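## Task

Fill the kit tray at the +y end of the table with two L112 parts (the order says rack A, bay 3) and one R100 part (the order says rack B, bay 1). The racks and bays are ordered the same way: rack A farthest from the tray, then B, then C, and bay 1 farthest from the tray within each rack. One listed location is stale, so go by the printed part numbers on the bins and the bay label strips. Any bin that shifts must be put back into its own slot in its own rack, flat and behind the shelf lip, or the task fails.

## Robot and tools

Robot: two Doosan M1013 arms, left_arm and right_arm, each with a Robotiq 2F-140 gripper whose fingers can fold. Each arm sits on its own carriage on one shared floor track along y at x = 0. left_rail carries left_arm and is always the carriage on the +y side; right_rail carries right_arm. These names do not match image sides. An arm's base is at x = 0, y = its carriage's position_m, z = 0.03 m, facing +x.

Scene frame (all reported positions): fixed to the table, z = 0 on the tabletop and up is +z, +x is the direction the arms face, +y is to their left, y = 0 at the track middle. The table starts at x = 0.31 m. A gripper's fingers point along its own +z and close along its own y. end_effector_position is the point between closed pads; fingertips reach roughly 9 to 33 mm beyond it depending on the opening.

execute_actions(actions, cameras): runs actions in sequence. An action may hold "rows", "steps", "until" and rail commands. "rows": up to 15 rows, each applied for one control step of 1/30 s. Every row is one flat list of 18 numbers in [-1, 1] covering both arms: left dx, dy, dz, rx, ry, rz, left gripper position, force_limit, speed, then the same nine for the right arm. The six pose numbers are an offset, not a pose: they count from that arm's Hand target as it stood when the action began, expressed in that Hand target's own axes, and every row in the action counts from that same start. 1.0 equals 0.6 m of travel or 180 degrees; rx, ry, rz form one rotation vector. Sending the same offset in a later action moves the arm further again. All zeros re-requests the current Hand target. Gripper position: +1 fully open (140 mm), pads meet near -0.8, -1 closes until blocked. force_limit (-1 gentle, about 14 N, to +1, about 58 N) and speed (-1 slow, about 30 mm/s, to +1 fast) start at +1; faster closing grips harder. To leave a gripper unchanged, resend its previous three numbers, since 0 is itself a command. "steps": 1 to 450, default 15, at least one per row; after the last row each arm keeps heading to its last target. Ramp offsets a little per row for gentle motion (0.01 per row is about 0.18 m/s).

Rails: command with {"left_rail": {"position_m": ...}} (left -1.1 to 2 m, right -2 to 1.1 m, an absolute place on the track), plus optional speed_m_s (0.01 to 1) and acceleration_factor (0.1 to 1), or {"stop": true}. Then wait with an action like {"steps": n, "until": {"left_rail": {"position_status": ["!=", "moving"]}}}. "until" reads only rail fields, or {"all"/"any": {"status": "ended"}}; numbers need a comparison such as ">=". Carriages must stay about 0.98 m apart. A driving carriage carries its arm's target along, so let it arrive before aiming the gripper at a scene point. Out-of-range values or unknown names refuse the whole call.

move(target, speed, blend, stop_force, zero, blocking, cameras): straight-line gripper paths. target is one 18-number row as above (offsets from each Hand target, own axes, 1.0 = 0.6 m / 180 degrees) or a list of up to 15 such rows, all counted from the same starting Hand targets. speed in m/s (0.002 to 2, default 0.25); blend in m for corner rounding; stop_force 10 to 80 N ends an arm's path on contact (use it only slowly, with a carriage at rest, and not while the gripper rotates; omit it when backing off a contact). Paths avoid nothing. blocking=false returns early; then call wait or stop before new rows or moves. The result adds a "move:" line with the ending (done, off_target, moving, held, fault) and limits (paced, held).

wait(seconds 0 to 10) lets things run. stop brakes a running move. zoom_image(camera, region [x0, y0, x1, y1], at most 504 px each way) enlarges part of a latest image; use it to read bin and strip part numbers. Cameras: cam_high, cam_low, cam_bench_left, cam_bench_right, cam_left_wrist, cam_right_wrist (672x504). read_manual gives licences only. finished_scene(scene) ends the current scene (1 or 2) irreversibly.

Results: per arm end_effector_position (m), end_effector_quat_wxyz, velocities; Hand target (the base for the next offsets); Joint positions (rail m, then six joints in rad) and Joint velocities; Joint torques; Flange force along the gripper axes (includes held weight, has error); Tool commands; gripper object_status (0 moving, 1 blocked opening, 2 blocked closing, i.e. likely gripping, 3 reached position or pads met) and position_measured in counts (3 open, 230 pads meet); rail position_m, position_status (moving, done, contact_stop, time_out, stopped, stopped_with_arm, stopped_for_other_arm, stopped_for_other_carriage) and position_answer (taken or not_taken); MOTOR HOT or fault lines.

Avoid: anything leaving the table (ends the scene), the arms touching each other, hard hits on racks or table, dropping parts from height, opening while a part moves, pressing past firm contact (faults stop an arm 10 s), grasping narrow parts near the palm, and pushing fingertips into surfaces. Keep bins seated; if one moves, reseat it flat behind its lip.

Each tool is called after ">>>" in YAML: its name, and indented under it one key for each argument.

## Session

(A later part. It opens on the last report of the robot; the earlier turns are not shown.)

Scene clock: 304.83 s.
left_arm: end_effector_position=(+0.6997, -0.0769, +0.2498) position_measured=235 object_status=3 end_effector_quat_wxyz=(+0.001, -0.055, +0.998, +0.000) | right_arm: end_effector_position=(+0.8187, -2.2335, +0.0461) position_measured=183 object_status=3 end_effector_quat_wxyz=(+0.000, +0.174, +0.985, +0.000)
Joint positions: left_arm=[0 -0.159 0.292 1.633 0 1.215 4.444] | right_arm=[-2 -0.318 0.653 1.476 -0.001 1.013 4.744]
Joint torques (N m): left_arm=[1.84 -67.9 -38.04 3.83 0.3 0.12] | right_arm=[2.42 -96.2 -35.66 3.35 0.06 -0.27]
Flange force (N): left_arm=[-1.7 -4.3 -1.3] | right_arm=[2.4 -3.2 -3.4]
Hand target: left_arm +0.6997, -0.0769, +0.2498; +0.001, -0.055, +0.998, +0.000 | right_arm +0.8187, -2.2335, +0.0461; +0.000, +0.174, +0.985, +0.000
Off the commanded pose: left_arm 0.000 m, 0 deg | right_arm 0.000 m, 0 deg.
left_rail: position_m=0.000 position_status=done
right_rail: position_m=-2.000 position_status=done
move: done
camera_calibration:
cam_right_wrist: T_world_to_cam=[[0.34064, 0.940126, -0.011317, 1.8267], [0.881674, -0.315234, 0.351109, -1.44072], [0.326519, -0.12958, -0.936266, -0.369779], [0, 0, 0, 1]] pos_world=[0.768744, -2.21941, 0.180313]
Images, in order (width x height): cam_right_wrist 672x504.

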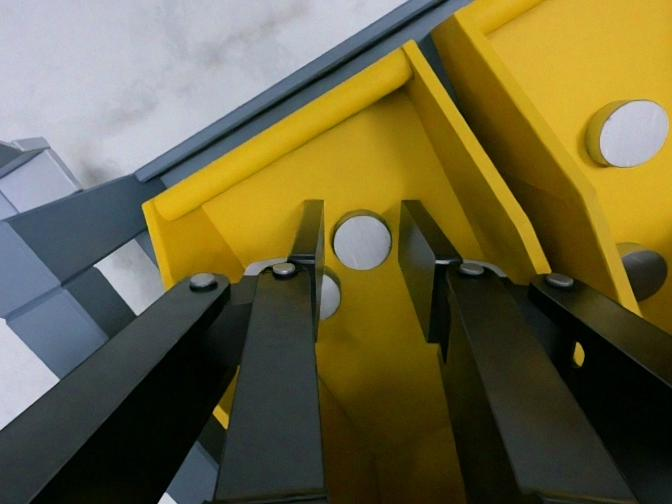

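>>> execute_actions:
  actions:
    - {"rows":[[0,0,0,0,0,0,-1,-1,0.5,0,0,0,0,0,0,-1,-0.05,-1]],"steps":60}
  cameras: ["cam_right_wrist"]

>>> move:
  target:
    - [0.0725,-0.655,0,0,0,0,-1,-1,0.5,0,0,-0.15,0,0,0,-1,-0.05,-1]
    - [-0.1515,-0.68,0.2308,0,-0.2111,0,-1,-1,0.5,0,0,-0.3,0,0,0,-1,-0.05,-1]
  speed: 0.15
  cameras: ["cam_left_wrist","cam_right_wrist"]

>>> zoom_image:
  camera: "cam_left_wrist"
  region: [200, 50, 500, 275]

Scene clock: 315.43 s.
left_arm: end_effector_position=(+0.6997, -0.0769, +0.2498) position_measured=235 object_status=3 end_effector_quat_wxyz=(+0.001, -0.055, +0.998, +0.000) | right_arm: end_effector_position=(+0.8187, -2.2335, +0.0461) position_measured=196 object_status=2 end_effector_quat_wxyz=(+0.000, +0.174, +0.985, +0.000)
Joint positions: left_arm=[0 -0.159 0.292 1.633 0 1.215 4.444] | right_arm=[-2 -0.318 0.653 1.476 -0.001 1.013 4.744]
Joint torques (N m): left_arm=[1.91 -67.6 -37.89 3.86 0.32 0.14] | right_arm=[2.94 -89.5 -32.4 3.5 -0.24 -0.28]
Flange force (N): left_arm=[-1.6 -4.3 -2.0] | right_arm=[3.1 -4.1 -11.5]
Hand target: left_arm +0.6997, -0.0769, +0.2498; +0.001, -0.055, +0.998, +0.000 | right_arm +0.8187, -2.2335, +0.0461; +0.000, +0.174, +0.985, +0.000
Off the commanded pose: left_arm 0.000 m, 0 deg | right_arm 0.000 m, 0 deg.
left_rail: position_m=0.000 position_status=done
right_rail: position_m=-2.000 position_status=done
camera_calibration:
cam_right_wrist: T_world_to_cam=[[0.340753, 0.940085, -0.0112716, 1.82651], [0.881631, -0.315355, 0.351111, -1.44096], [0.32652, -0.129579, -0.936266, -0.369778], [0, 0, 0, 1]] pos_world=[0.768744, -2.21941, 0.180313]
Images, in order (width x height): cam_right_wrist 672x504.

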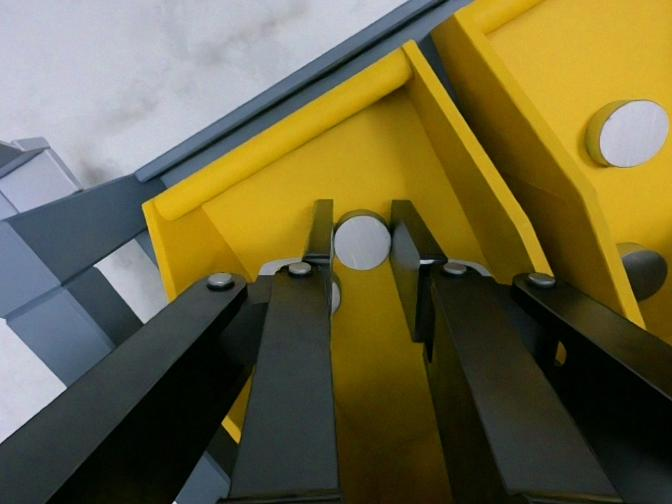

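Scene clock: 321.10 s.
left_arm: end_effector_position=(+0.8350, -0.4724, +0.1116) position_measured=235 object_status=3 end_effector_quat_wxyz=(+0.326, -0.052, +0.944, +0.018) | right_arm: end_effector_position=(+0.8189, -2.2334, +0.2261) position_measured=196 object_status=2 end_effector_quat_wxyz=(+0.000, +0.174, +0.985, +0.000)
Joint positions: left_arm=[0 -0.708 0.591 1.597 0.847 0.644 3.278] | right_arm=[-2 -0.318 0.533 1.325 -0.001 1.285 4.744]
Joint torques (N m): left_arm=[2.42 -94.3 -36.11 3.33 0.09 0.17] | right_arm=[2.73 -90.64 -40.56 3.82 0.05 -0.27]
Flange force (N): left_arm=[-0.1 -4.1 -0.1] | right_arm=[3.0 -3.7 -2.0]
Hand target: left_arm +0.8350, -0.4724, +0.1116; +0.326, -0.052, +0.944, +0.018 | right_arm +0.8189, -2.2334, +0.2261; +0.000, +0.174, +0.985, +0.000
Off the commanded pose: left_arm 0.000 m, 0 deg | right_arm 0.000 m, 0 deg.
left_rail: position_m=0.000 position_status=done
right_rail: position_m=-2.000 position_status=done
move: done
camera_calibration:
cam_left_wrist: T_world_to_cam=[[-0.129221, 0.991306, 0.0247729, 0.574516], [0.535658, 0.0487579, 0.843026, -0.515064], [0.834489, 0.122206, -0.537302, -0.437499], [0, 0, 0, 1]] pos_world=[0.715226, -0.490942, 0.184911]
cam_right_wrist: T_world_to_cam=[[0.340753, 0.940085, -0.0112716, 1.82838], [0.881631, -0.315355, 0.351111, -1.5043], [0.32652, -0.129579, -0.936266, -0.201303], [0, 0, 0, 1]] pos_world=[0.768944, -2.21931, 0.360313]
Images, in order (width x height): cam_left_wrist 672x504, cam_right_wrist 672x504.

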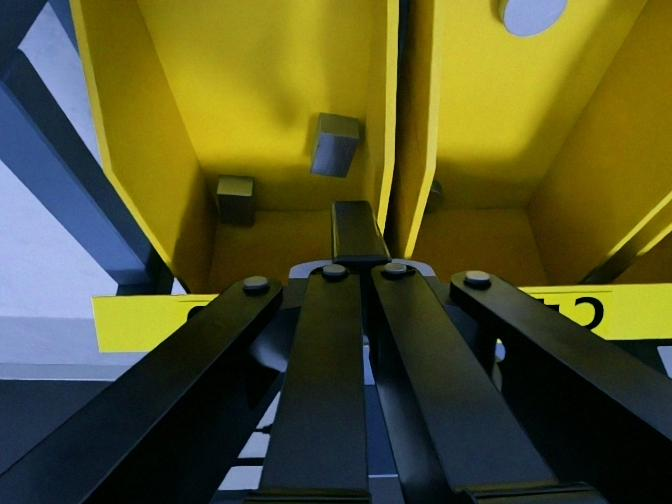

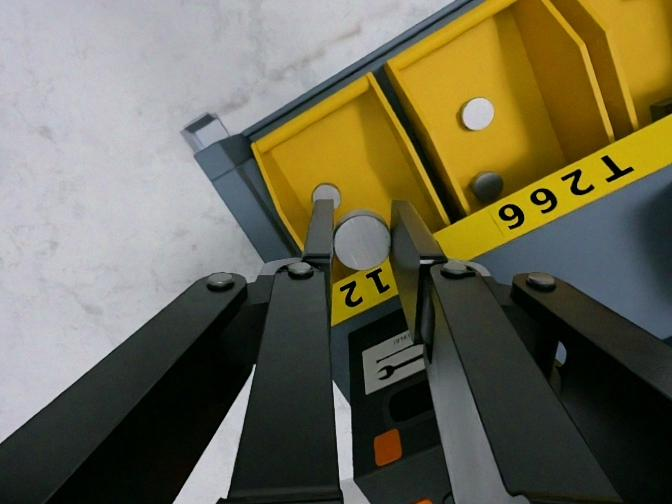

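Scaled by 1.680 from the camera's 672x504 image, which has a finer 960x720 frame.

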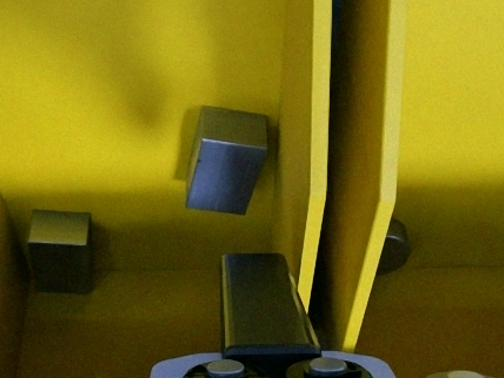

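>>> move:
  target:
    - [-0.0025,-0.01,0.1333,0,0,0,-1,-1,0.5,0.343,-0.125,0,0,0,0,-1,-0.05,-1]
    - [0.0369,-0.03,0.1025,0,0,0,-1,-1,0.5,0.685,0.815,0,0,0,0,-1,-0.05,-1]
    - [0.0369,-0.03,0.0025,0,0,0,-1,-1,0.5,0.685,0.815,0.1,0,0,0,-1,-0.05,-1]
  speed: [0.2,0.25,0.1]
  cameras: ["cam_left_wrist","cam_right_wrist"]

>>> zoom_image:
  camera: "cam_left_wrist"
  region: [200, 50, 500, 275]

Scene clock: 346.87 s.
left_arm: end_effector_position=(+0.8853, -0.4729, +0.0548) position_measured=235 object_status=3 end_effector_quat_wxyz=(+0.327, -0.052, +0.943, +0.018) | right_arm: end_effector_position=(+0.5998, -2.2335, +0.2263) position_measured=196 object_status=2 end_effector_quat_wxyz=(+0.000, +0.174, +0.985, +0.000)
Joint positions: left_arm=[0 -0.67 0.698 1.53 0.89 0.594 3.254] | right_arm=[-2 -0.424 0.216 1.777 -0.001 1.149 4.638]
Joint torques (N m): left_arm=[-2.87 -35.47 -6.62 -3.76 -4.29 -0.77] | right_arm=[2.51 -58.13 -38.6 3.6 0.02 -0.26]
Flange force (N): left_arm=[-34.8 11.6 -64.3] | right_arm=[2.8 -4.1 -2.1]
Flange force when the fault began (N): left_arm=[-51.5 34.7 -124.0]
Hand target: left_arm +0.8853, -0.4729, +0.0548; +0.327, -0.052, +0.943, +0.018 (not the last commanded pose) | right_arm +0.5998, -2.2335, +0.2263; +0.000, +0.174, +0.985, +0.000 (not the last commanded pose)
Tool commands: left_gripper/position=-1.0 left_gripper/force_limit=-1.0 left_gripper/speed=+0.498039 right_gripper/position=-1.0 right_gripper/force_limit=-0.05 right_gripper/speed=-1.0
Off the commanded pose: left_arm 0.079 m, 0 deg | right_arm 0.603 m, 0 deg.
FORCE FAULT: contact force on the left arm reached its limit, and that arm stopped for 10 seconds. The contact can be on any part of that arm, not only on its tool. That arm's remaining commands of this call were not run. That arm's target is now where it stood when the stop ended, not its last command. That arm accepts commands again.
left_rail: position_m=0.000 position_status=done
right_rail: position_m=-2.000 position_status=done
move: fault (left_arm), off_target (right_arm); path passed 1 of 3 targets
camera_calibration:
cam_left_wrist: T_world_to_cam=[[-0.129885, 0.991243, 0.0237958, 0.58349], [0.532965, 0.0495584, 0.844685, -0.491363], [0.836109, 0.122394, -0.534735, -0.511366], [0, 0, 0, 1]] pos_world=[0.765224, -0.491441, 0.127717]
cam_right_wrist: T_world_to_cam=[[0.340753, 0.940085, -0.0112716, 1.9031], [0.881631, -0.315355, 0.351111, -1.31133], [0.32652, -0.129579, -0.936266, -0.129621], [0, 0, 0, 1]] pos_world=[0.549944, -2.21941, 0.360513]
Images, in order (width x height): cam_left_wrist 672x504, cam_right_wrist 672x504.

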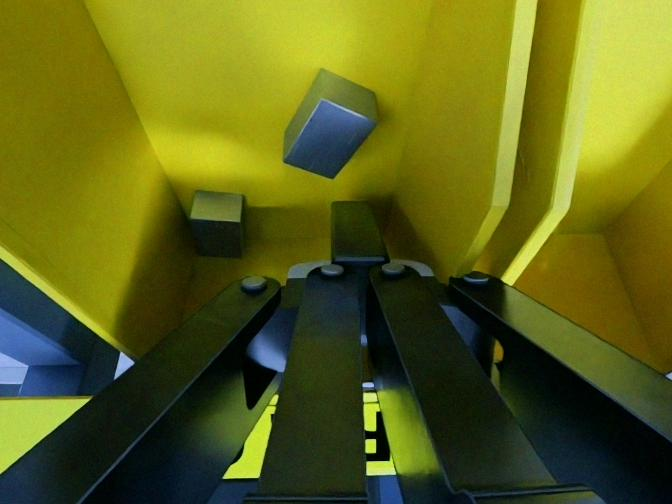

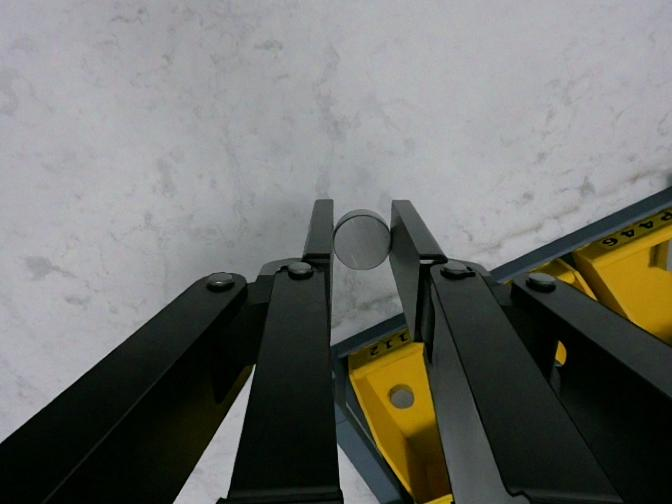

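Scaled by 1.680 from the camera's 672x504 image, which has a finer 960x720 frame.

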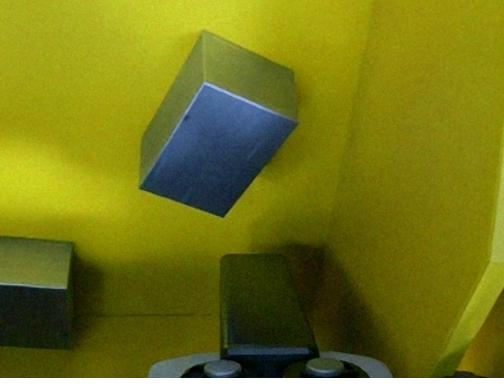

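>>> move:
  target:
    - [0,0,-0.1,0,0,0,-1,-1,0.5,0.342,0.94,0,0,0,0,-1,-0.05,-1]
    - [-0.0219,-0.0123,-0.1209,0,0.2111,0,-1,-1,0.5,0.342,0.94,0.29,0,0,0,-1,-0.05,-1]
    - [-0.0219,-0.0123,-0.1209,0,0.2111,0,-0.29,-1,0.5,0.342,0.94,0.29,0,0,0,-1,-0.05,-1]
  speed: [0.25,0.15,0.1]
  cameras: ["cam_left_wrist","cam_right_wrist"]

>>> zoom_image:
  camera: "cam_left_wrist"
  region: [200, 100, 500, 325]

>>> move:
  target: [0,0,0,0,0,0,-0.29,-1,0.5,0,0,0.035,0,0,0,-1,-0.05,-1]
  speed: 0.01
  stop_force: 10
  cameras: ["cam_right_wrist"]

Scene clock: 369.87 s.
left_arm: end_effector_position=(+0.8517, -0.4840, +0.1199) position_measured=165 object_status=0 end_effector_quat_wxyz=(+0.002, -0.055, +0.998, +0.000) | right_arm: end_effector_position=(+0.5999, -1.6334, +0.0519) position_measured=196 object_status=2 end_effector_quat_wxyz=(+0.000, +0.174, +0.985, +0.000)
Joint positions: left_arm=[0 -0.553 0.796 1.072 0.002 1.269 4.049] | right_arm=[-2 0.499 0.453 1.807 0 0.883 5.561]
Joint torques (N m): left_arm=[2.43 -114.48 -38.93 3.91 0.34 0.16] | right_arm=[2.22 -75.7 -32.6 3.02 0.04 -0.3]
Flange force (N): left_arm=[-2.8 -5.8 -0.2] | right_arm=[-1.9 -4.7 -3.5]
Hand target: left_arm +0.8517, -0.4840, +0.1199; +0.002, -0.055, +0.998, +0.000 | right_arm +0.5999, -1.6334, +0.0519; +0.000, +0.174, +0.985, +0.000
Off the commanded pose: left_arm 0.000 m, 0 deg | right_arm 0.000 m, 0 deg.
left_rail: position_m=0.000 position_status=done
right_rail: position_m=-2.000 position_status=done
move: done
camera_calibration:
cam_left_wrist: T_world_to_cam=[[-0.110462, 0.993408, 0.0306364, 0.572296], [0.937122, 0.0938368, 0.336151, -0.789759], [0.33106, 0.065842, -0.94131, 0.00442243], [0, 0, 0, 1]] pos_world=[0.801853, -0.494706, 0.252108]
cam_right_wrist: T_world_to_cam=[[0.340753, 0.940085, -0.0112716, 1.33699], [0.881631, -0.315355, 0.351111, -1.06088], [0.32652, -0.129579, -0.936266, -0.215051], [0, 0, 0, 1]] pos_world=[0.549944, -1.61931, 0.186213]
Images, in order (width x height): cam_left_wrist 672x504, cam_right_wrist 672x504.

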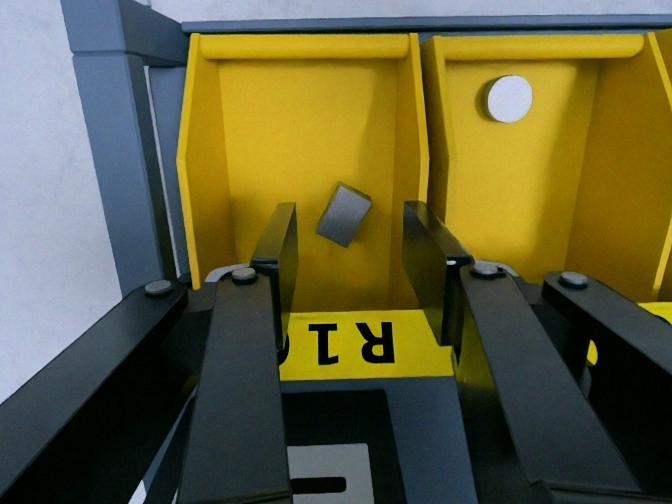

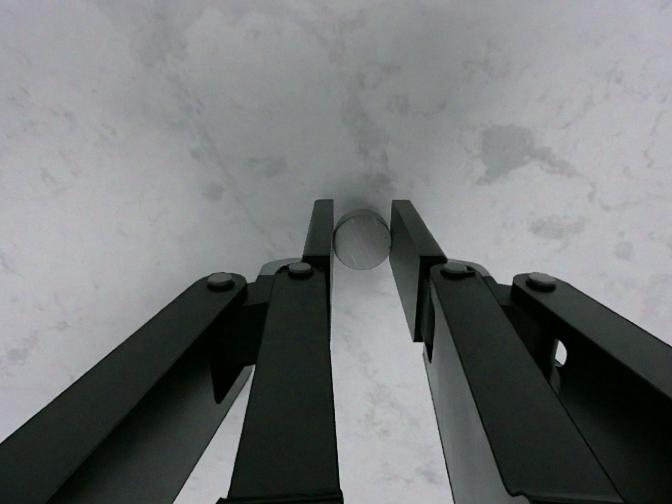

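Scaled by 1.680 from the camera's 672x504 image, which has a finer 960x720 frame.

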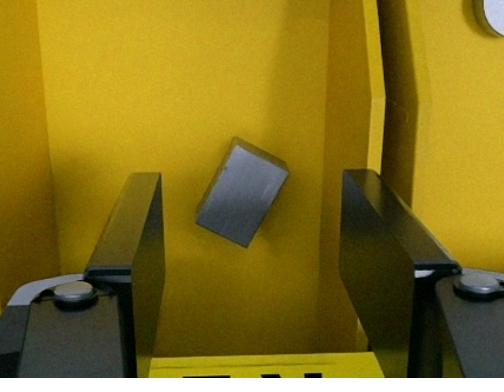

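Scene clock: 372.07 s.
left_arm: end_effector_position=(+0.8517, -0.4840, +0.1199) position_measured=165 object_status=3 end_effector_quat_wxyz=(+0.002, -0.055, +0.998, +0.000) | right_arm: end_effector_position=(+0.5999, -1.6334, +0.0364) position_measured=196 object_status=2 end_effector_quat_wxyz=(+0.000, +0.174, +0.985, +0.000)
Joint positions: left_arm=[0 -0.553 0.796 1.072 0.002 1.269 4.049] | right_arm=[-2 0.499 0.47 1.816 0 0.857 5.561]
Joint torques (N m): left_arm=[2.25 -114.3 -38.73 3.93 0.34 0.18] | right_arm=[1.7 -62.05 -24.8 3.02 -1.14 -0.23]
Flange force (N): left_arm=[-3.4 -5.6 -0.5] | right_arm=[0.2 -6.3 -25.0]
Hand target: left_arm +0.8517, -0.4840, +0.1199; +0.002, -0.055, +0.998, +0.000 | right_arm +0.5999, -1.6334, +0.0364; +0.000, +0.174, +0.985, +0.000 (not the last commanded pose)
Off the commanded pose: left_arm 0.000 m, 0 deg | right_arm 0.005 m, 0 deg.
left_rail: position_m=0.000 position_status=done
right_rail: position_m=-2.000 position_status=done
move: contact (right_arm)
camera_calibration:
cam_right_wrist: T_world_to_cam=[[0.340712, 0.940102, -0.0111525, 1.33684], [0.8816, -0.315343, 0.351197, -1.05539], [0.326644, -0.129489, -0.936235, -0.229584], [0, 0, 0, 1]] pos_world=[0.549944, -1.61931, 0.170614]
Images, in order (width x height): cam_right_wrist 672x504.

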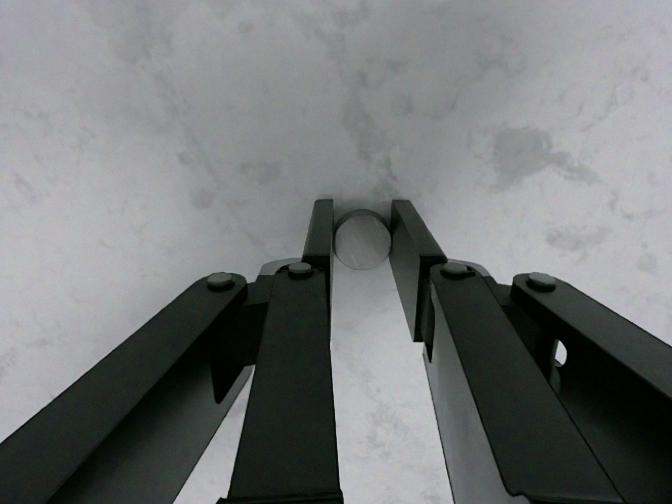

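>>> execute_actions:
  actions:
    - {"rows":[[0,0,0,0,0,0,-0.43,-1,0,0,0,-0.001,0,0,0,-0.2,-1,-1]],"steps":40}
  cameras: []

>>> move:
  target: [0.002,0.0068,0.075,0,0,0.0906,-0.43,-1,0,0,0,-0.3,0,0,0,-0.2,-1,-1]
  speed: 0.12
  cameras: ["cam_left_wrist","cam_right_wrist"]

>>> zoom_image:
  camera: "cam_left_wrist"
  region: [200, 100, 500, 325]

Scene clock: 452.40 s.
left_arm: end_effector_position=(+0.8517, -0.4840, +0.1199) position_measured=183 object_status=3 end_effector_quat_wxyz=(+0.002, -0.055, +0.998, +0.000) | right_arm: end_effector_position=(+0.5999, -1.6334, +0.0370) position_measured=154 object_status=3 end_effector_quat_wxyz=(+0.000, +0.174, +0.985, +0.000)
Joint positions: left_arm=[0 -0.553 0.796 1.072 0.002 1.269 4.049] | right_arm=[-2 0.499 0.469 1.816 0 0.858 5.561]
Joint torques (N m): left_arm=[1.83 -114.76 -38.83 3.89 0.38 0.25] | right_arm=[1.97 -76.25 -31.55 2.97 0.06 -0.24]
Flange force (N): left_arm=[-3.9 -5.7 0.1] | right_arm=[-1.6 -4.1 -3.9]
Hand target: left_arm +0.8517, -0.4840, +0.1199; +0.002, -0.055, +0.998, +0.000 | right_arm +0.5999, -1.6334, +0.0370; +0.000, +0.174, +0.985, +0.000
Off the commanded pose: left_arm 0.000 m, 0 deg | right_arm 0.000 m, 0 deg.
left_rail: position_m=0.000 position_status=done
right_rail: position_m=-2.000 position_status=done
No camera images: "cameras" was empty.

Scene clock: 454.30 s.
left_arm: end_effector_position=(+0.8503, -0.4801, +0.0749) position_measured=183 object_status=3 end_effector_quat_wxyz=(+0.002, +0.087, +0.996, +0.000) | right_arm: end_effector_position=(+0.6001, -1.6333, +0.2169) position_measured=154 object_status=3 end_effector_quat_wxyz=(+0.000, +0.174, +0.985, +0.000)
Joint positions: left_arm=[0 -0.55 0.817 1.118 0.002 1.202 4.336] | right_arm=[-2 0.499 0.312 1.669 0 1.161 5.561]
Joint torques (N m): left_arm=[2.77 -114.76 -37.27 4.12 0.49 0.07] | right_arm=[2.13 -67.26 -38.38 3.64 -0.02 -0.27]
Flange force (N): left_arm=[-5.7 -5.3 -0.6] | right_arm=[-1.3 -5.3 -3.5]
Hand target: left_arm +0.8503, -0.4801, +0.0749; +0.002, +0.087, +0.996, +0.000 | right_arm +0.6001, -1.6333, +0.2170; +0.000, +0.174, +0.985, +0.000
Off the commanded pose: left_arm 0.000 m, 0 deg | right_arm 0.000 m, 0 deg.
left_rail: position_m=0.000 position_status=done
right_rail: position_m=-2.000 position_status=done
move: done
camera_calibration:
cam_left_wrist: T_world_to_cam=[[0.17294, 0.984409, 0.0321087, 0.32413], [0.925612, -0.173581, 0.336322, -0.892272], [0.336651, -0.0284434, -0.9412, -0.0877287], [0, 0, 0, 1]] pos_world=[0.799377, -0.476453, 0.207113]
cam_right_wrist: T_world_to_cam=[[0.340754, 0.940085, -0.0112712, 1.33869], [0.88163, -0.315356, 0.351111, -1.11896], [0.32652, -0.129579, -0.936266, -0.0606197], [0, 0, 0, 1]] pos_world=[0.550144, -1.61921, 0.351213]
Images, in order (width x height): cam_left_wrist 672x504, cam_right_wrist 672x504.

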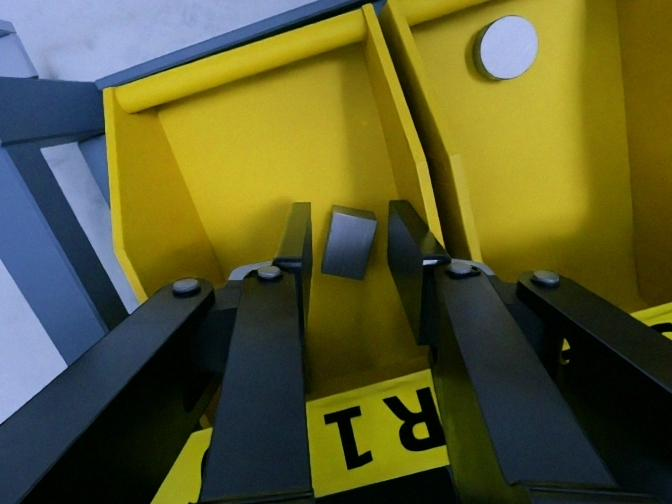

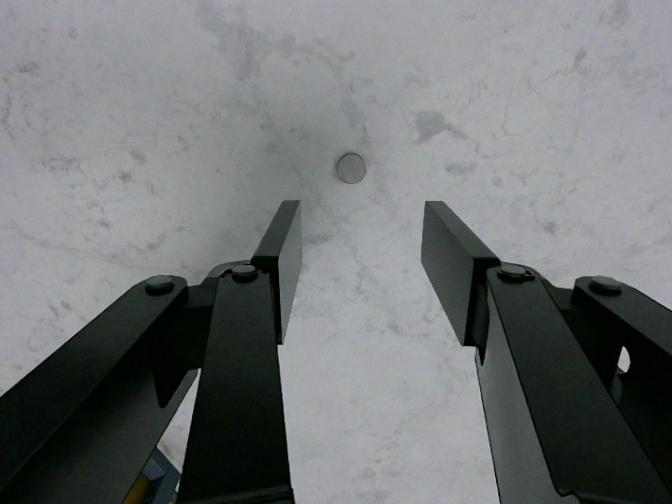

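Scaled by 1.680 from the camera's 672x504 image, which has a finer 960x720 frame.

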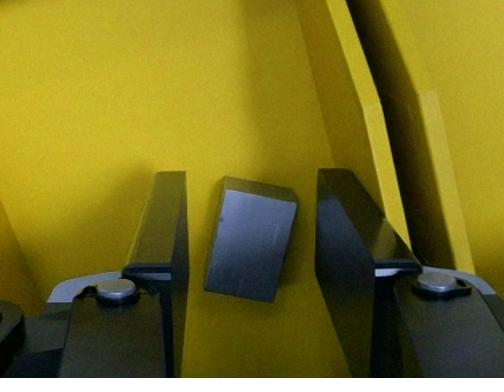

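>>> move:
  target:
    - [0,0.0017,0,0,0,0,-0.43,-1,0,0,0,0,0,0,0,-0.2,-1,-1]
    - [0,0.0017,0.0482,0,0,0,-0.43,-1,0,0,0,0,0,0,0,-0.2,-1,-1]
  speed: 0.025
  stop_force: 12
  cameras: ["cam_left_wrist"]

>>> zoom_image:
  camera: "cam_left_wrist"
  region: [200, 100, 500, 325]

Scene clock: 469.90 s.
left_arm: end_effector_position=(+0.8506, -0.4791, +0.0609) position_measured=183 object_status=3 end_effector_quat_wxyz=(+0.002, +0.087, +0.996, +0.000) | right_arm: end_effector_position=(+0.6001, -1.6333, +0.2170) position_measured=154 object_status=3 end_effector_quat_wxyz=(+0.000, +0.174, +0.985, +0.000)
Joint positions: left_arm=[0 -0.549 0.826 1.129 0.002 1.183 4.337] | right_arm=[-2 0.499 0.312 1.669 0 1.161 5.561]
Joint torques (N m): left_arm=[3.24 -90.92 -27.28 3.61 -1.31 0.26] | right_arm=[2.07 -68.22 -38.6 3.64 0.02 -0.25]
Flange force (N): left_arm=[1.4 -3.2 -25.7] | right_arm=[-1.6 -4.7 -2.4]
Hand target: left_arm +0.8506, -0.4791, +0.0609; +0.002, +0.087, +0.996, +0.000 (not the last commanded pose) | right_arm +0.6001, -1.6333, +0.2170; +0.000, +0.174, +0.985, +0.000
Off the commanded pose: left_arm 0.015 m, 0 deg | right_arm 0.000 m, 0 deg.
left_rail: position_m=0.000 position_status=done
right_rail: position_m=-2.000 position_status=done
move: contact (left_arm); path passed 1 of 2 targets
camera_calibration:
cam_left_wrist: T_world_to_cam=[[0.17286, 0.984434, 0.0317628, 0.323788], [0.925629, -0.173387, 0.336374, -0.887583], [0.336645, -0.028745, -0.941193, -0.101215], [0, 0, 0, 1]] pos_world=[0.799676, -0.475553, 0.193012]
Images, in order (width x height): cam_left_wrist 672x504.

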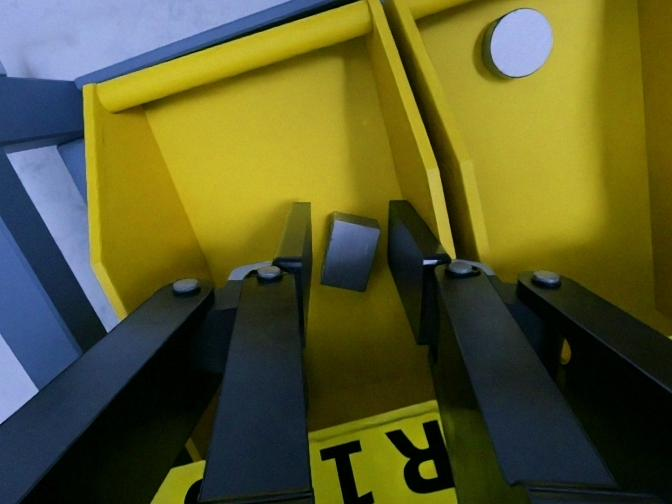

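Scaled by 1.680 from the camera's 672x504 image, which has a finer 960x720 frame.

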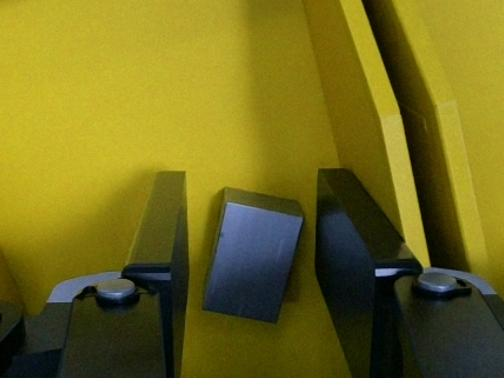

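>>> move:
  target:
    - [0,0,-0.1,0,0,0,-0.43,-1,0,-0.342,-0.94,0,0,0,0,-1,-1,0]
    - [0.035,-0.0136,-0.0857,-0.0301,-0.2097,-0.0873,-1,-1,0,-0.6542,-0.8285,0.1458,0.0633,-0.1884,-0.1295,-1,-1,0]
    - [0.035,-0.0136,-0.0857,-0.0301,-0.2097,-0.0873,-1,-1,0.1,-0.6542,-0.8285,0.1458,0.0633,-0.1884,-0.1295,-1,-1,0]
  speed: [0.3,0.15,0.1]
  cameras: ["cam_left_wrist","cam_right_wrist"]

Scene clock: 504.53 s.
left_arm: end_effector_position=(+0.8282, -0.4835, +0.1122) position_measured=233 object_status=3 end_effector_quat_wxyz=(+0.327, -0.052, +0.943, +0.018) | right_arm: end_effector_position=(+0.7987, -2.2348, +0.1296) position_measured=233 object_status=3 end_effector_quat_wxyz=(+0.267, -0.034, +0.952, -0.146)
Joint positions: left_arm=[0 -0.725 0.593 1.595 0.854 0.654 3.258] | right_arm=[-2 -0.286 0.358 1.919 -0.393 0.273 4.702]
Joint torques (N m): left_arm=[2.53 -94.74 -36.13 3.19 0.14 0.16] | right_arm=[2.33 -66.1 -32.6 2.53 -1.33 -0.28]
Flange force (N): left_arm=[0.2 -4.3 0.3] | right_arm=[1.5 -5.0 -4.0]
Hand target: left_arm +0.8282, -0.4835, +0.1122; +0.327, -0.052, +0.943, +0.018 | right_arm +0.7987, -2.2348, +0.1296; +0.267, -0.034, +0.952, -0.146
Off the commanded pose: left_arm 0.000 m, 0 deg | right_arm 0.000 m, 0 deg.
left_rail: position_m=0.000 position_status=done
right_rail: position_m=-2.000 position_status=done
move: done
camera_calibration:
cam_left_wrist: T_world_to_cam=[[-0.130035, 0.991226, 0.0237232, 0.585325], [0.532759, 0.0496718, 0.844808, -0.508711], [0.836217, 0.122494, -0.534543, -0.431695], [0, 0, 0, 1]] pos_world=[0.708124, -0.50204, 0.185117]
cam_right_wrist: T_world_to_cam=[[0.0173649, 0.951987, -0.305645, 2.15852], [0.617532, 0.230206, 0.752104, -0.0749778], [0.786354, -0.201806, -0.583885, -0.859514], [0, 0, 0, 1]] pos_world=[0.684701, -2.21107, 0.214273]
Images, in order (width x height): cam_left_wrist 672x504, cam_right_wrist 672x504.

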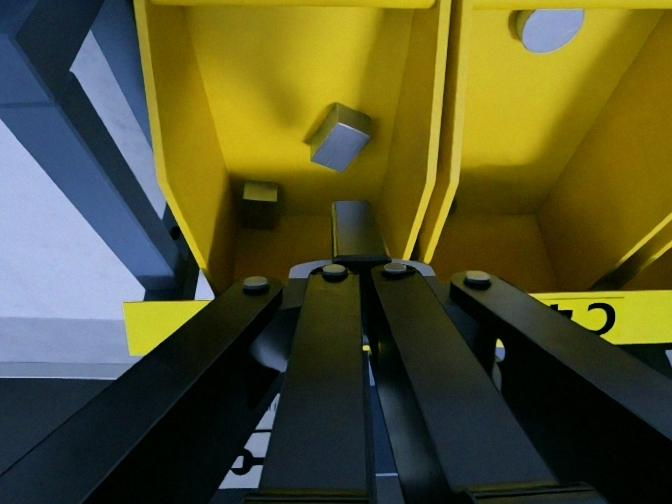

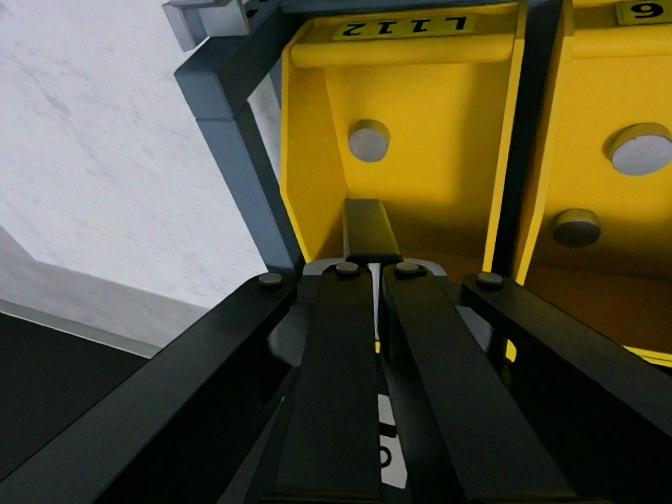

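>>> move:
  target:
    - [0,-0.0067,0.08,0,0,0,-1,-1,0.1,-0.0025,0,0.11,0,0,0,-1,-1,0]
    - [0,-0.0067,0.1333,0,0,0,-1,-1,0.1,-0.0025,0,0.1667,0,0,0,-1,-1,0]
    - [0.042,-0.02,0.1005,0,0,0,-1,-1,0.1,0.0437,0.0253,0.129,0,0,0,-1,-1,0]
    - [0.042,-0.02,0.0005,0,0,0,-1,-1,0.1,0.0437,0.0253,0.02,0,0,0,-1,-1,0]
  speed: [0.1,0.025,0.03,0.1]
  cameras: ["cam_left_wrist","cam_right_wrist"]

Scene clock: 522.57 s.
left_arm: end_effector_position=(+0.8101, -0.4976, +0.0963) position_measured=233 object_status=3 end_effector_quat_wxyz=(+0.327, -0.052, +0.943, +0.018) | right_arm: end_effector_position=(+0.7827, -2.2271, +0.1022) position_measured=233 object_status=3 end_effector_quat_wxyz=(+0.267, -0.034, +0.952, -0.146)
Joint positions: left_arm=[0 -0.753 0.601 1.615 0.885 0.653 3.198] | right_arm=[-2 -0.282 0.368 1.971 -0.508 0.219 4.823]
Joint torques (N m): left_arm=[2.01 -94.71 -35.34 3.07 0.16 0.1] | right_arm=[2.47 -65.21 -30.25 2.52 -1.23 -0.26]
Flange force (N): left_arm=[-0.6 -4.1 0.4] | right_arm=[0.0 0.0 0.0]
Hand target: left_arm +0.8101, -0.4976, +0.0964; +0.327, -0.052, +0.943, +0.018 | right_arm +0.7827, -2.2271, +0.1023; +0.267, -0.034, +0.952, -0.146
Off the commanded pose: left_arm 0.000 m, 0 deg | right_arm 0.000 m, 0 deg.
left_rail: position_m=0.000 position_status=done
right_rail: position_m=-2.000 position_status=done
move: done
camera_calibration:
cam_left_wrist: T_world_to_cam=[[-0.130113, 0.991214, 0.0237847, 0.597362], [0.532756, 0.0496613, 0.844811, -0.484939], [0.836207, 0.122592, -0.534536, -0.423274], [0, 0, 0, 1]] pos_world=[0.690023, -0.51614, 0.169218]
cam_right_wrist: T_world_to_cam=[[0.0173649, 0.951987, -0.305645, 2.14309], [0.617532, 0.230206, 0.752104, -0.0462622], [0.786354, -0.201806, -0.583885, -0.861376], [0, 0, 0, 1]] pos_world=[0.668701, -2.20337, 0.186873]
Images, in order (width x height): cam_left_wrist 672x504, cam_right_wrist 672x504.

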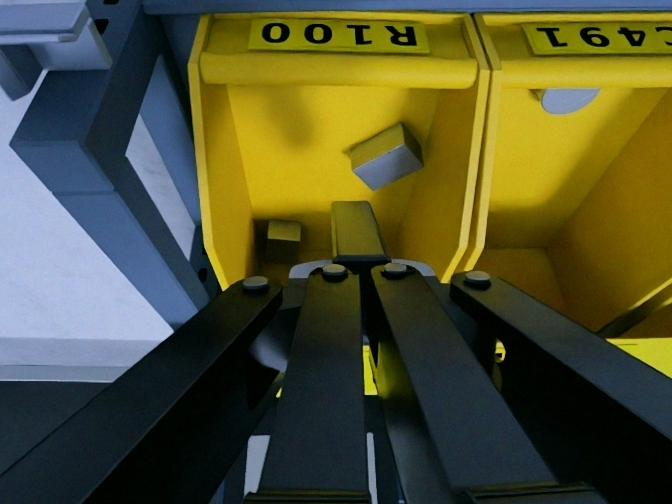

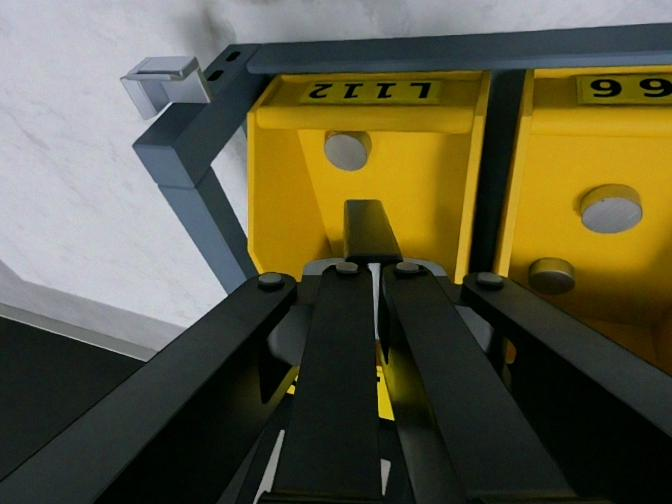

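>>> move:
  target:
    - [0,0,-0.06,0,0,0,-1,-1,0.1,0,0,-0.06,0,0,0,-1,-1,0]
    - [-0.043,0.0353,-0.0163,0,0.2111,0,-1,-1,0.1,-0.0325,-0.0544,0.0035,-0.1085,0.165,-0.0291,-1,-1,0]
    - [-0.043,0.0353,-0.0163,0,0.2111,0,-0.33,-1,0.1,-0.0325,-0.0544,0.0035,-0.1085,0.165,-0.0291,-0.43,-1,0]
  speed: 0.12
  cameras: ["cam_left_wrist","cam_right_wrist"]

>>> zoom_image:
  camera: "cam_left_wrist"
  region: [200, 100, 500, 325]

>>> zoom_image:
  camera: "cam_right_wrist"
  region: [200, 100, 500, 325]

Scene clock: 536.50 s.
left_arm: end_effector_position=(+0.8218, -0.4750, +0.1200) position_measured=171 object_status=0 end_effector_quat_wxyz=(+0.002, -0.055, +0.998, +0.000) | right_arm: end_effector_position=(+0.8000, -2.2561, +0.1200) position_measured=183 object_status=3 end_effector_quat_wxyz=(-0.001, -0.083, +0.997, +0.000)
Joint positions: left_arm=[0 -0.561 0.744 1.166 0.002 1.227 4.04] | right_arm=[-2 -0.351 0.579 1.454 -0.001 1.11 4.197]
Joint torques (N m): left_arm=[1.5 -109.61 -38.34 3.91 0.32 0.11] | right_arm=[2.31 -91.86 -37.66 3.53 0.03 -0.28]
Flange force (N): left_arm=[-2.8 -4.2 -0.3] | right_arm=[3.7 -1.2 -3.1]
Hand target: left_arm +0.8218, -0.4750, +0.1200; +0.002, -0.055, +0.998, +0.000 | right_arm +0.8000, -2.2561, +0.1200; -0.001, -0.083, +0.997, +0.000
Off the commanded pose: left_arm 0.000 m, 0 deg | right_arm 0.000 m, 0 deg.
left_rail: position_m=0.000 position_status=done
right_rail: position_m=-2.000 position_status=done
move: done
camera_calibration:
cam_left_wrist: T_world_to_cam=[[-0.110693, 0.993382, 0.0306354, 0.560215], [0.937022, 0.0940393, 0.336371, -0.762498], [0.331264, 0.0659399, -0.941231, 0.0136932], [0, 0, 0, 1]] pos_world=[0.771953, -0.485706, 0.252208]
cam_right_wrist: T_world_to_cam=[[-0.166473, 0.98599, -0.0105222, 2.36415], [0.922813, 0.159548, 0.350656, -0.419073], [0.347423, 0.0486647, -0.936445, 0.0879813], [0, 0, 0, 1]] pos_world=[0.749726, -2.26845, 0.254216]
Images, in order (width x height): cam_left_wrist 672x504, cam_right_wrist 672x504.

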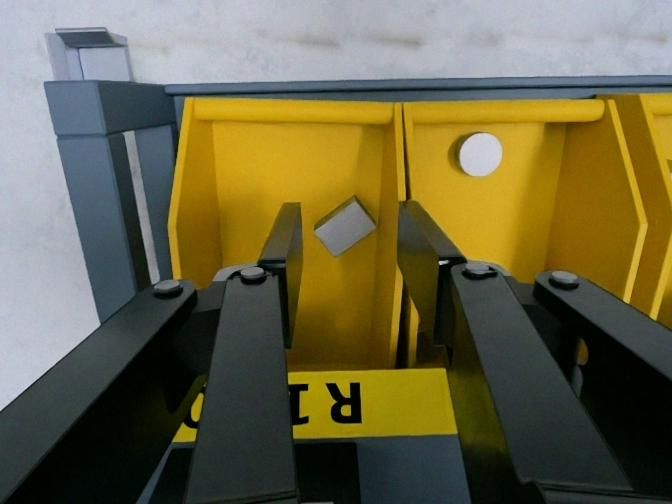

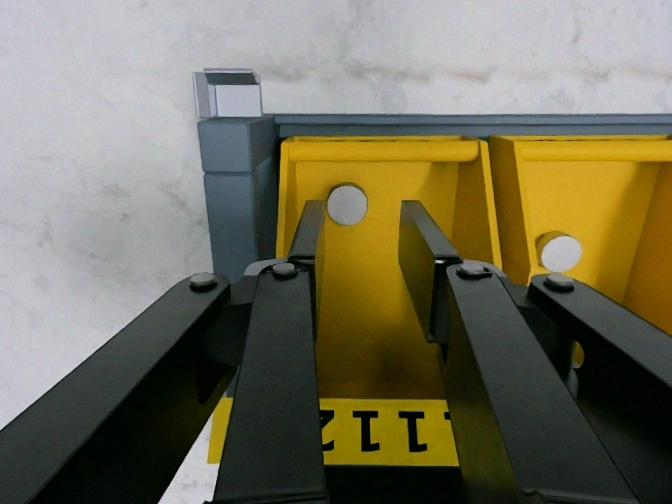

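Scaled by 1.680 from the camera's 672x504 image, which has a finer 960x720 frame.

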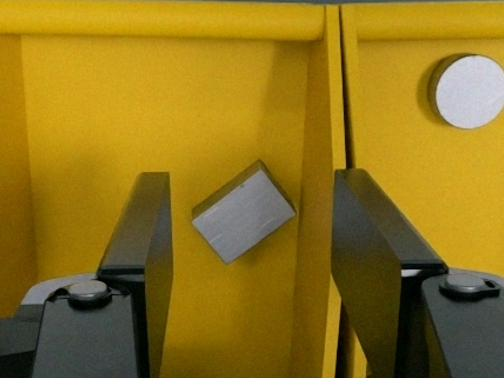

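Scaled by 1.680 from the camera's 672x504 image, which has a finer 960x720 frame.

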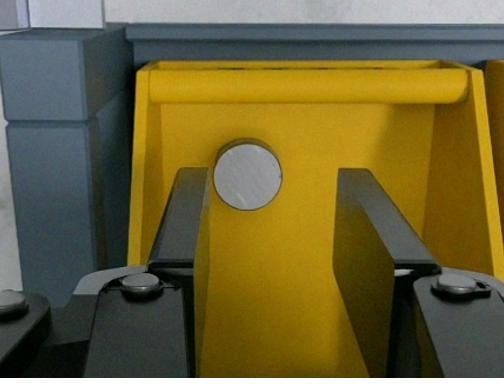

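>>> move:
  target:
    - [-0.0203,0.0017,0,0,0,0,-1,-1,0.1,-0.0135,-0.004,0.026,0.0833,0,0,-1,-1,0]
    - [-0.0203,0.0017,0.06,0,0,0,-1,-1,0.1,-0.0135,-0.0298,0.1227,0.0833,0,0,-1,-1,0]
    - [-0.0203,0.0017,0.0967,0,0,0,-1,-1,0.1,-0.0135,0.0002,0.1227,0.0833,0,0,-1,-1,0]
    - [-0.0203,0.0017,0.0967,0,0,0,-1,-1,0.1,-0.0135,0.026,0.0277,0.0833,0,0,-1,-1,0]
    - [-0.0203,0.0017,0.0967,0,0,0,-1,-1,0.1,-0.0102,0.0207,0.03,0,0,0,-1,-1,0]
    - [-0.0203,0.0017,0.0967,0,0,0,-1,-1,0.1,-0.0102,0.0207,0.03,0,0,0,-0.43,-1,0]
  speed: [0.1,0.03,0.03,0.1,0.1,0.1]
  cameras: ["cam_left_wrist","cam_right_wrist"]

>>> move:
  target: [0,0,0.022,0,0,0,-1,-1,0.1,0,0,0,0,0,0,-0.43,-1,0]
  speed: 0.006
  stop_force: 12
  cameras: ["cam_left_wrist"]

Scene clock: 581.27 s.
left_arm: end_effector_position=(+0.8341, -0.4726, +0.0620) position_measured=234 object_status=3 end_effector_quat_wxyz=(+0.002, -0.055, +0.998, +0.000) | right_arm: end_effector_position=(+0.8040, -2.2428, +0.1020) position_measured=183 object_status=0 end_effector_quat_wxyz=(-0.001, -0.083, +0.997, +0.000)
Joint positions: left_arm=[0 -0.552 0.797 1.181 0.002 1.159 4.048] | right_arm=[-2 -0.334 0.592 1.468 -0.001 1.083 4.213]
Joint torques (N m): left_arm=[2.11 -112.8 -37.37 3.79 0.35 0.13] | right_arm=[2.59 -92.43 -37.14 3.51 0.05 -0.24]
Flange force (N): left_arm=[-2.6 -5.0 0.0] | right_arm=[4.1 -1.8 -3.1]
Hand target: left_arm +0.8341, -0.4726, +0.0620; +0.002, -0.055, +0.998, +0.000 | right_arm +0.8040, -2.2428, +0.1020; -0.001, -0.083, +0.997, +0.000
Off the commanded pose: left_arm 0.000 m, 0 deg | right_arm 0.000 m, 0 deg.
left_rail: position_m=0.000 position_status=done
right_rail: position_m=-2.000 position_status=done
move: done
camera_calibration:
cam_left_wrist: T_world_to_cam=[[-0.110693, 0.993382, 0.0306354, 0.560969], [0.937022, 0.0940393, 0.336371, -0.754739], [0.331264, 0.0659399, -0.941231, -0.045131], [0, 0, 0, 1]] pos_world=[0.784253, -0.483306, 0.194208]
cam_right_wrist: T_world_to_cam=[[-0.166473, 0.98599, -0.0105222, 2.3516], [0.922813, 0.159548, 0.350656, -0.418466], [0.347423, 0.0486647, -0.936445, 0.069128], [0, 0, 0, 1]] pos_world=[0.753626, -2.25525, 0.236216]
Images, in order (width x height): cam_left_wrist 672x504, cam_right_wrist 672x504.

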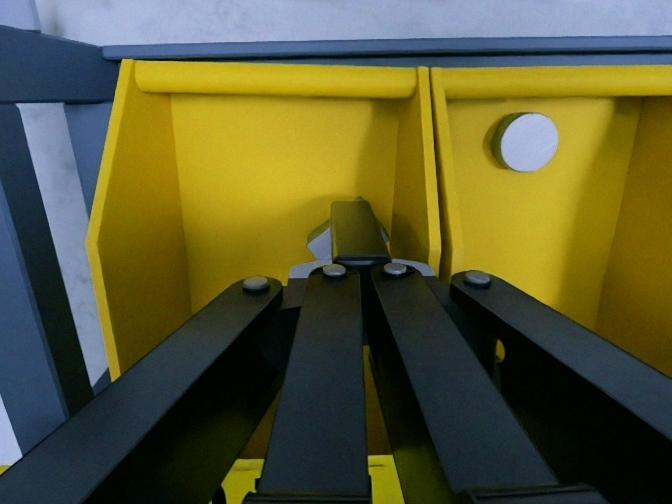

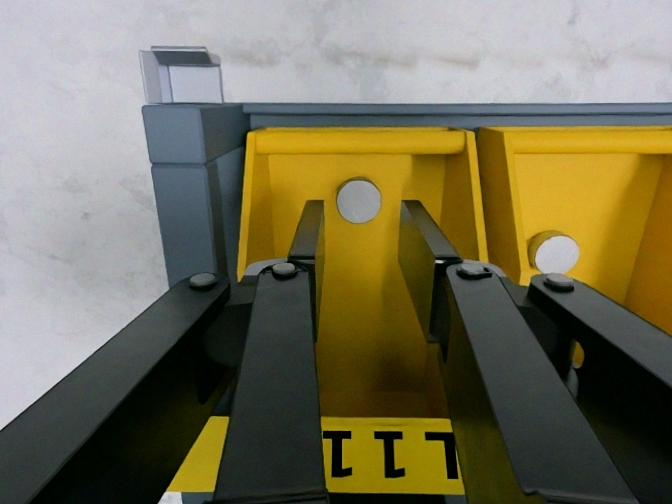

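Scene clock: 582.57 s.
left_arm: end_effector_position=(+0.8342, -0.4727, +0.0580) position_measured=234 object_status=3 end_effector_quat_wxyz=(+0.002, -0.055, +0.998, +0.000) | right_arm: end_effector_position=(+0.8040, -2.2428, +0.1020) position_measured=183 object_status=3 end_effector_quat_wxyz=(-0.001, -0.083, +0.997, +0.000)
Joint positions: left_arm=[0 -0.552 0.8 1.184 0.002 1.154 4.048] | right_arm=[-2 -0.334 0.592 1.468 -0.001 1.083 4.213]
Joint torques (N m): left_arm=[2.49 -94.31 -30.42 3.84 -1.8 0.21] | right_arm=[2.45 -92.67 -37.15 3.47 0.04 -0.28]
Flange force (N): left_arm=[2.8 -1.6 -20.1] | right_arm=[3.6 -1.8 -3.0]
Hand target: left_arm +0.8342, -0.4727, +0.0580; +0.002, -0.055, +0.998, +0.000 (not the last commanded pose) | right_arm +0.8040, -2.2428, +0.1020; -0.001, -0.083, +0.997, +0.000
Off the commanded pose: left_arm 0.009 m, 0 deg | right_arm 0.000 m, 0 deg.
left_rail: position_m=0.000 position_status=done
right_rail: position_m=-2.000 position_status=done
move: contact (left_arm)
camera_calibration:
cam_left_wrist: T_world_to_cam=[[-0.110667, 0.993389, 0.0305278, 0.561098], [0.936993, 0.0940452, 0.33645, -0.75335], [0.331355, 0.0658384, -0.941206, -0.0491151], [0, 0, 0, 1]] pos_world=[0.784253, -0.483306, 0.190108]
Images, in order (width x height): cam_left_wrist 672x504.

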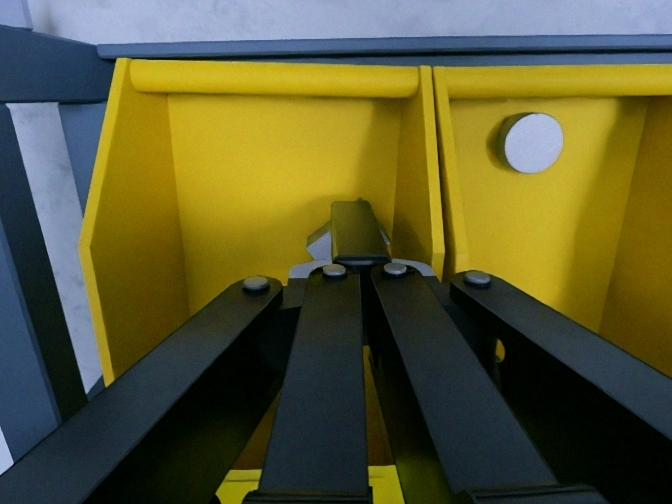

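>>> move:
  target:
    - [0.008,-0.027,0,0,0,0,-1,-1,0.1,0,0.002,0.06,0,0,0,-0.43,-1,0]
    - [0.008,-0.027,-0.08,0,0,0,-1,-1,0.1,0,0.002,0.0933,0,0,0,-0.43,-1,0]
    - [0.008,-0.027,-0.08,0,0,0,-0.33,-1,0.1,0,0.002,0.0933,0,0,0,-0.43,-1,0]
  speed: 0.03
  cameras: ["cam_left_wrist","cam_right_wrist"]

>>> zoom_image:
  camera: "cam_left_wrist"
  region: [200, 100, 500, 325]

Scene clock: 591.80 s.
left_arm: end_effector_position=(+0.8310, -0.4892, +0.1060) position_measured=171 object_status=0 end_effector_quat_wxyz=(+0.002, -0.055, +0.998, +0.000) | right_arm: end_effector_position=(+0.8037, -2.2416, +0.0460) position_measured=183 object_status=3 end_effector_quat_wxyz=(-0.001, -0.083, +0.997, +0.000)
Joint positions: left_arm=[0 -0.569 0.778 1.132 0.002 1.227 4.032] | right_arm=[-2 -0.333 0.637 1.505 -0.001 1 4.214]
Joint torques (N m): left_arm=[1.52 -112.31 -38.32 3.9 0.27 0.17] | right_arm=[2.25 -94.38 -35.39 3.33 0.05 -0.26]
Flange force (N): left_arm=[-3.1 -4.7 -0.7] | right_arm=[3.7 -1.1 -3.6]
Hand target: left_arm +0.8309, -0.4893, +0.1060; +0.002, -0.055, +0.998, +0.000 | right_arm +0.8037, -2.2416, +0.0460; -0.001, -0.083, +0.997, +0.000
Off the commanded pose: left_arm 0.000 m, 0 deg | right_arm 0.000 m, 0 deg.
left_rail: position_m=0.000 position_status=done
right_rail: position_m=-2.000 position_status=done
move: done
camera_calibration:
cam_left_wrist: T_world_to_cam=[[-0.110794, 0.993373, 0.0305862, 0.575846], [0.93698, 0.094145, 0.336461, -0.764881], [0.331351, 0.0659367, -0.941201, -0.00173304], [0, 0, 0, 1]] pos_world=[0.781053, -0.499906, 0.238108]
cam_right_wrist: T_world_to_cam=[[-0.166473, 0.98599, -0.0105222, 2.34979], [0.922813, 0.159548, 0.350656, -0.398871], [0.347423, 0.0486647, -0.936445, 0.0167918], [0, 0, 0, 1]] pos_world=[0.753426, -2.25405, 0.180316]
Images, in order (width x height): cam_left_wrist 672x504, cam_right_wrist 672x504.

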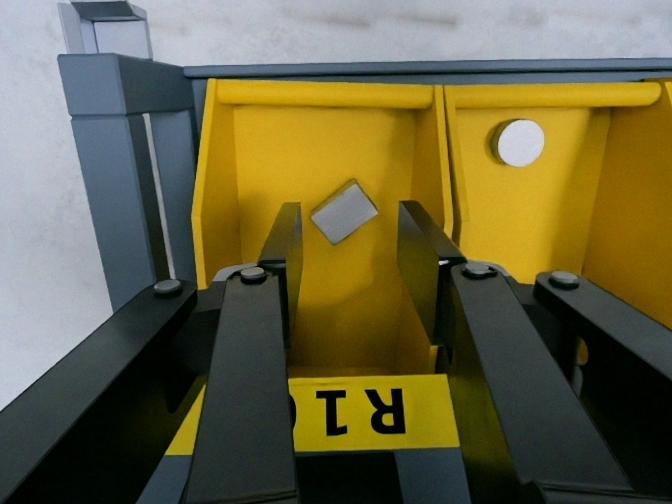

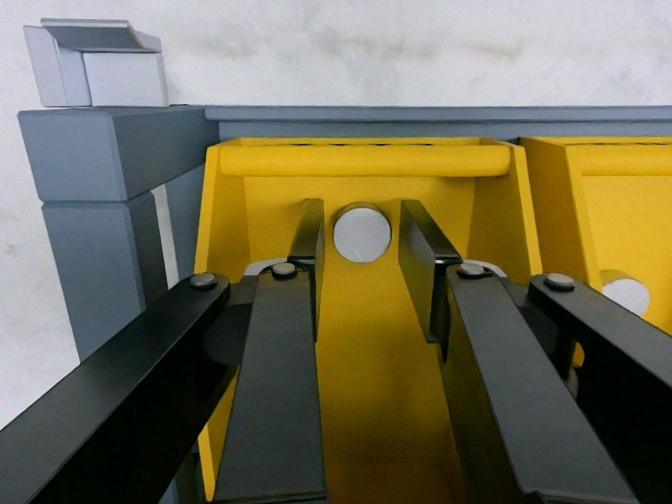

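Scaled by 1.680 from the camera's 672x504 image, which has a finer 960x720 frame.

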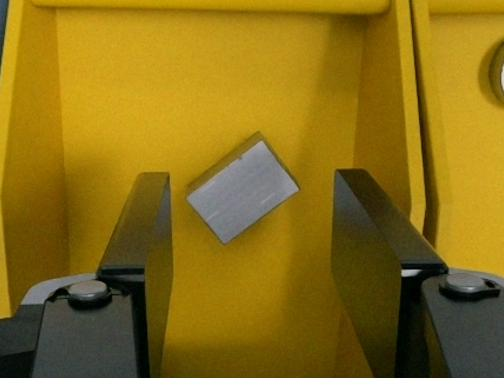

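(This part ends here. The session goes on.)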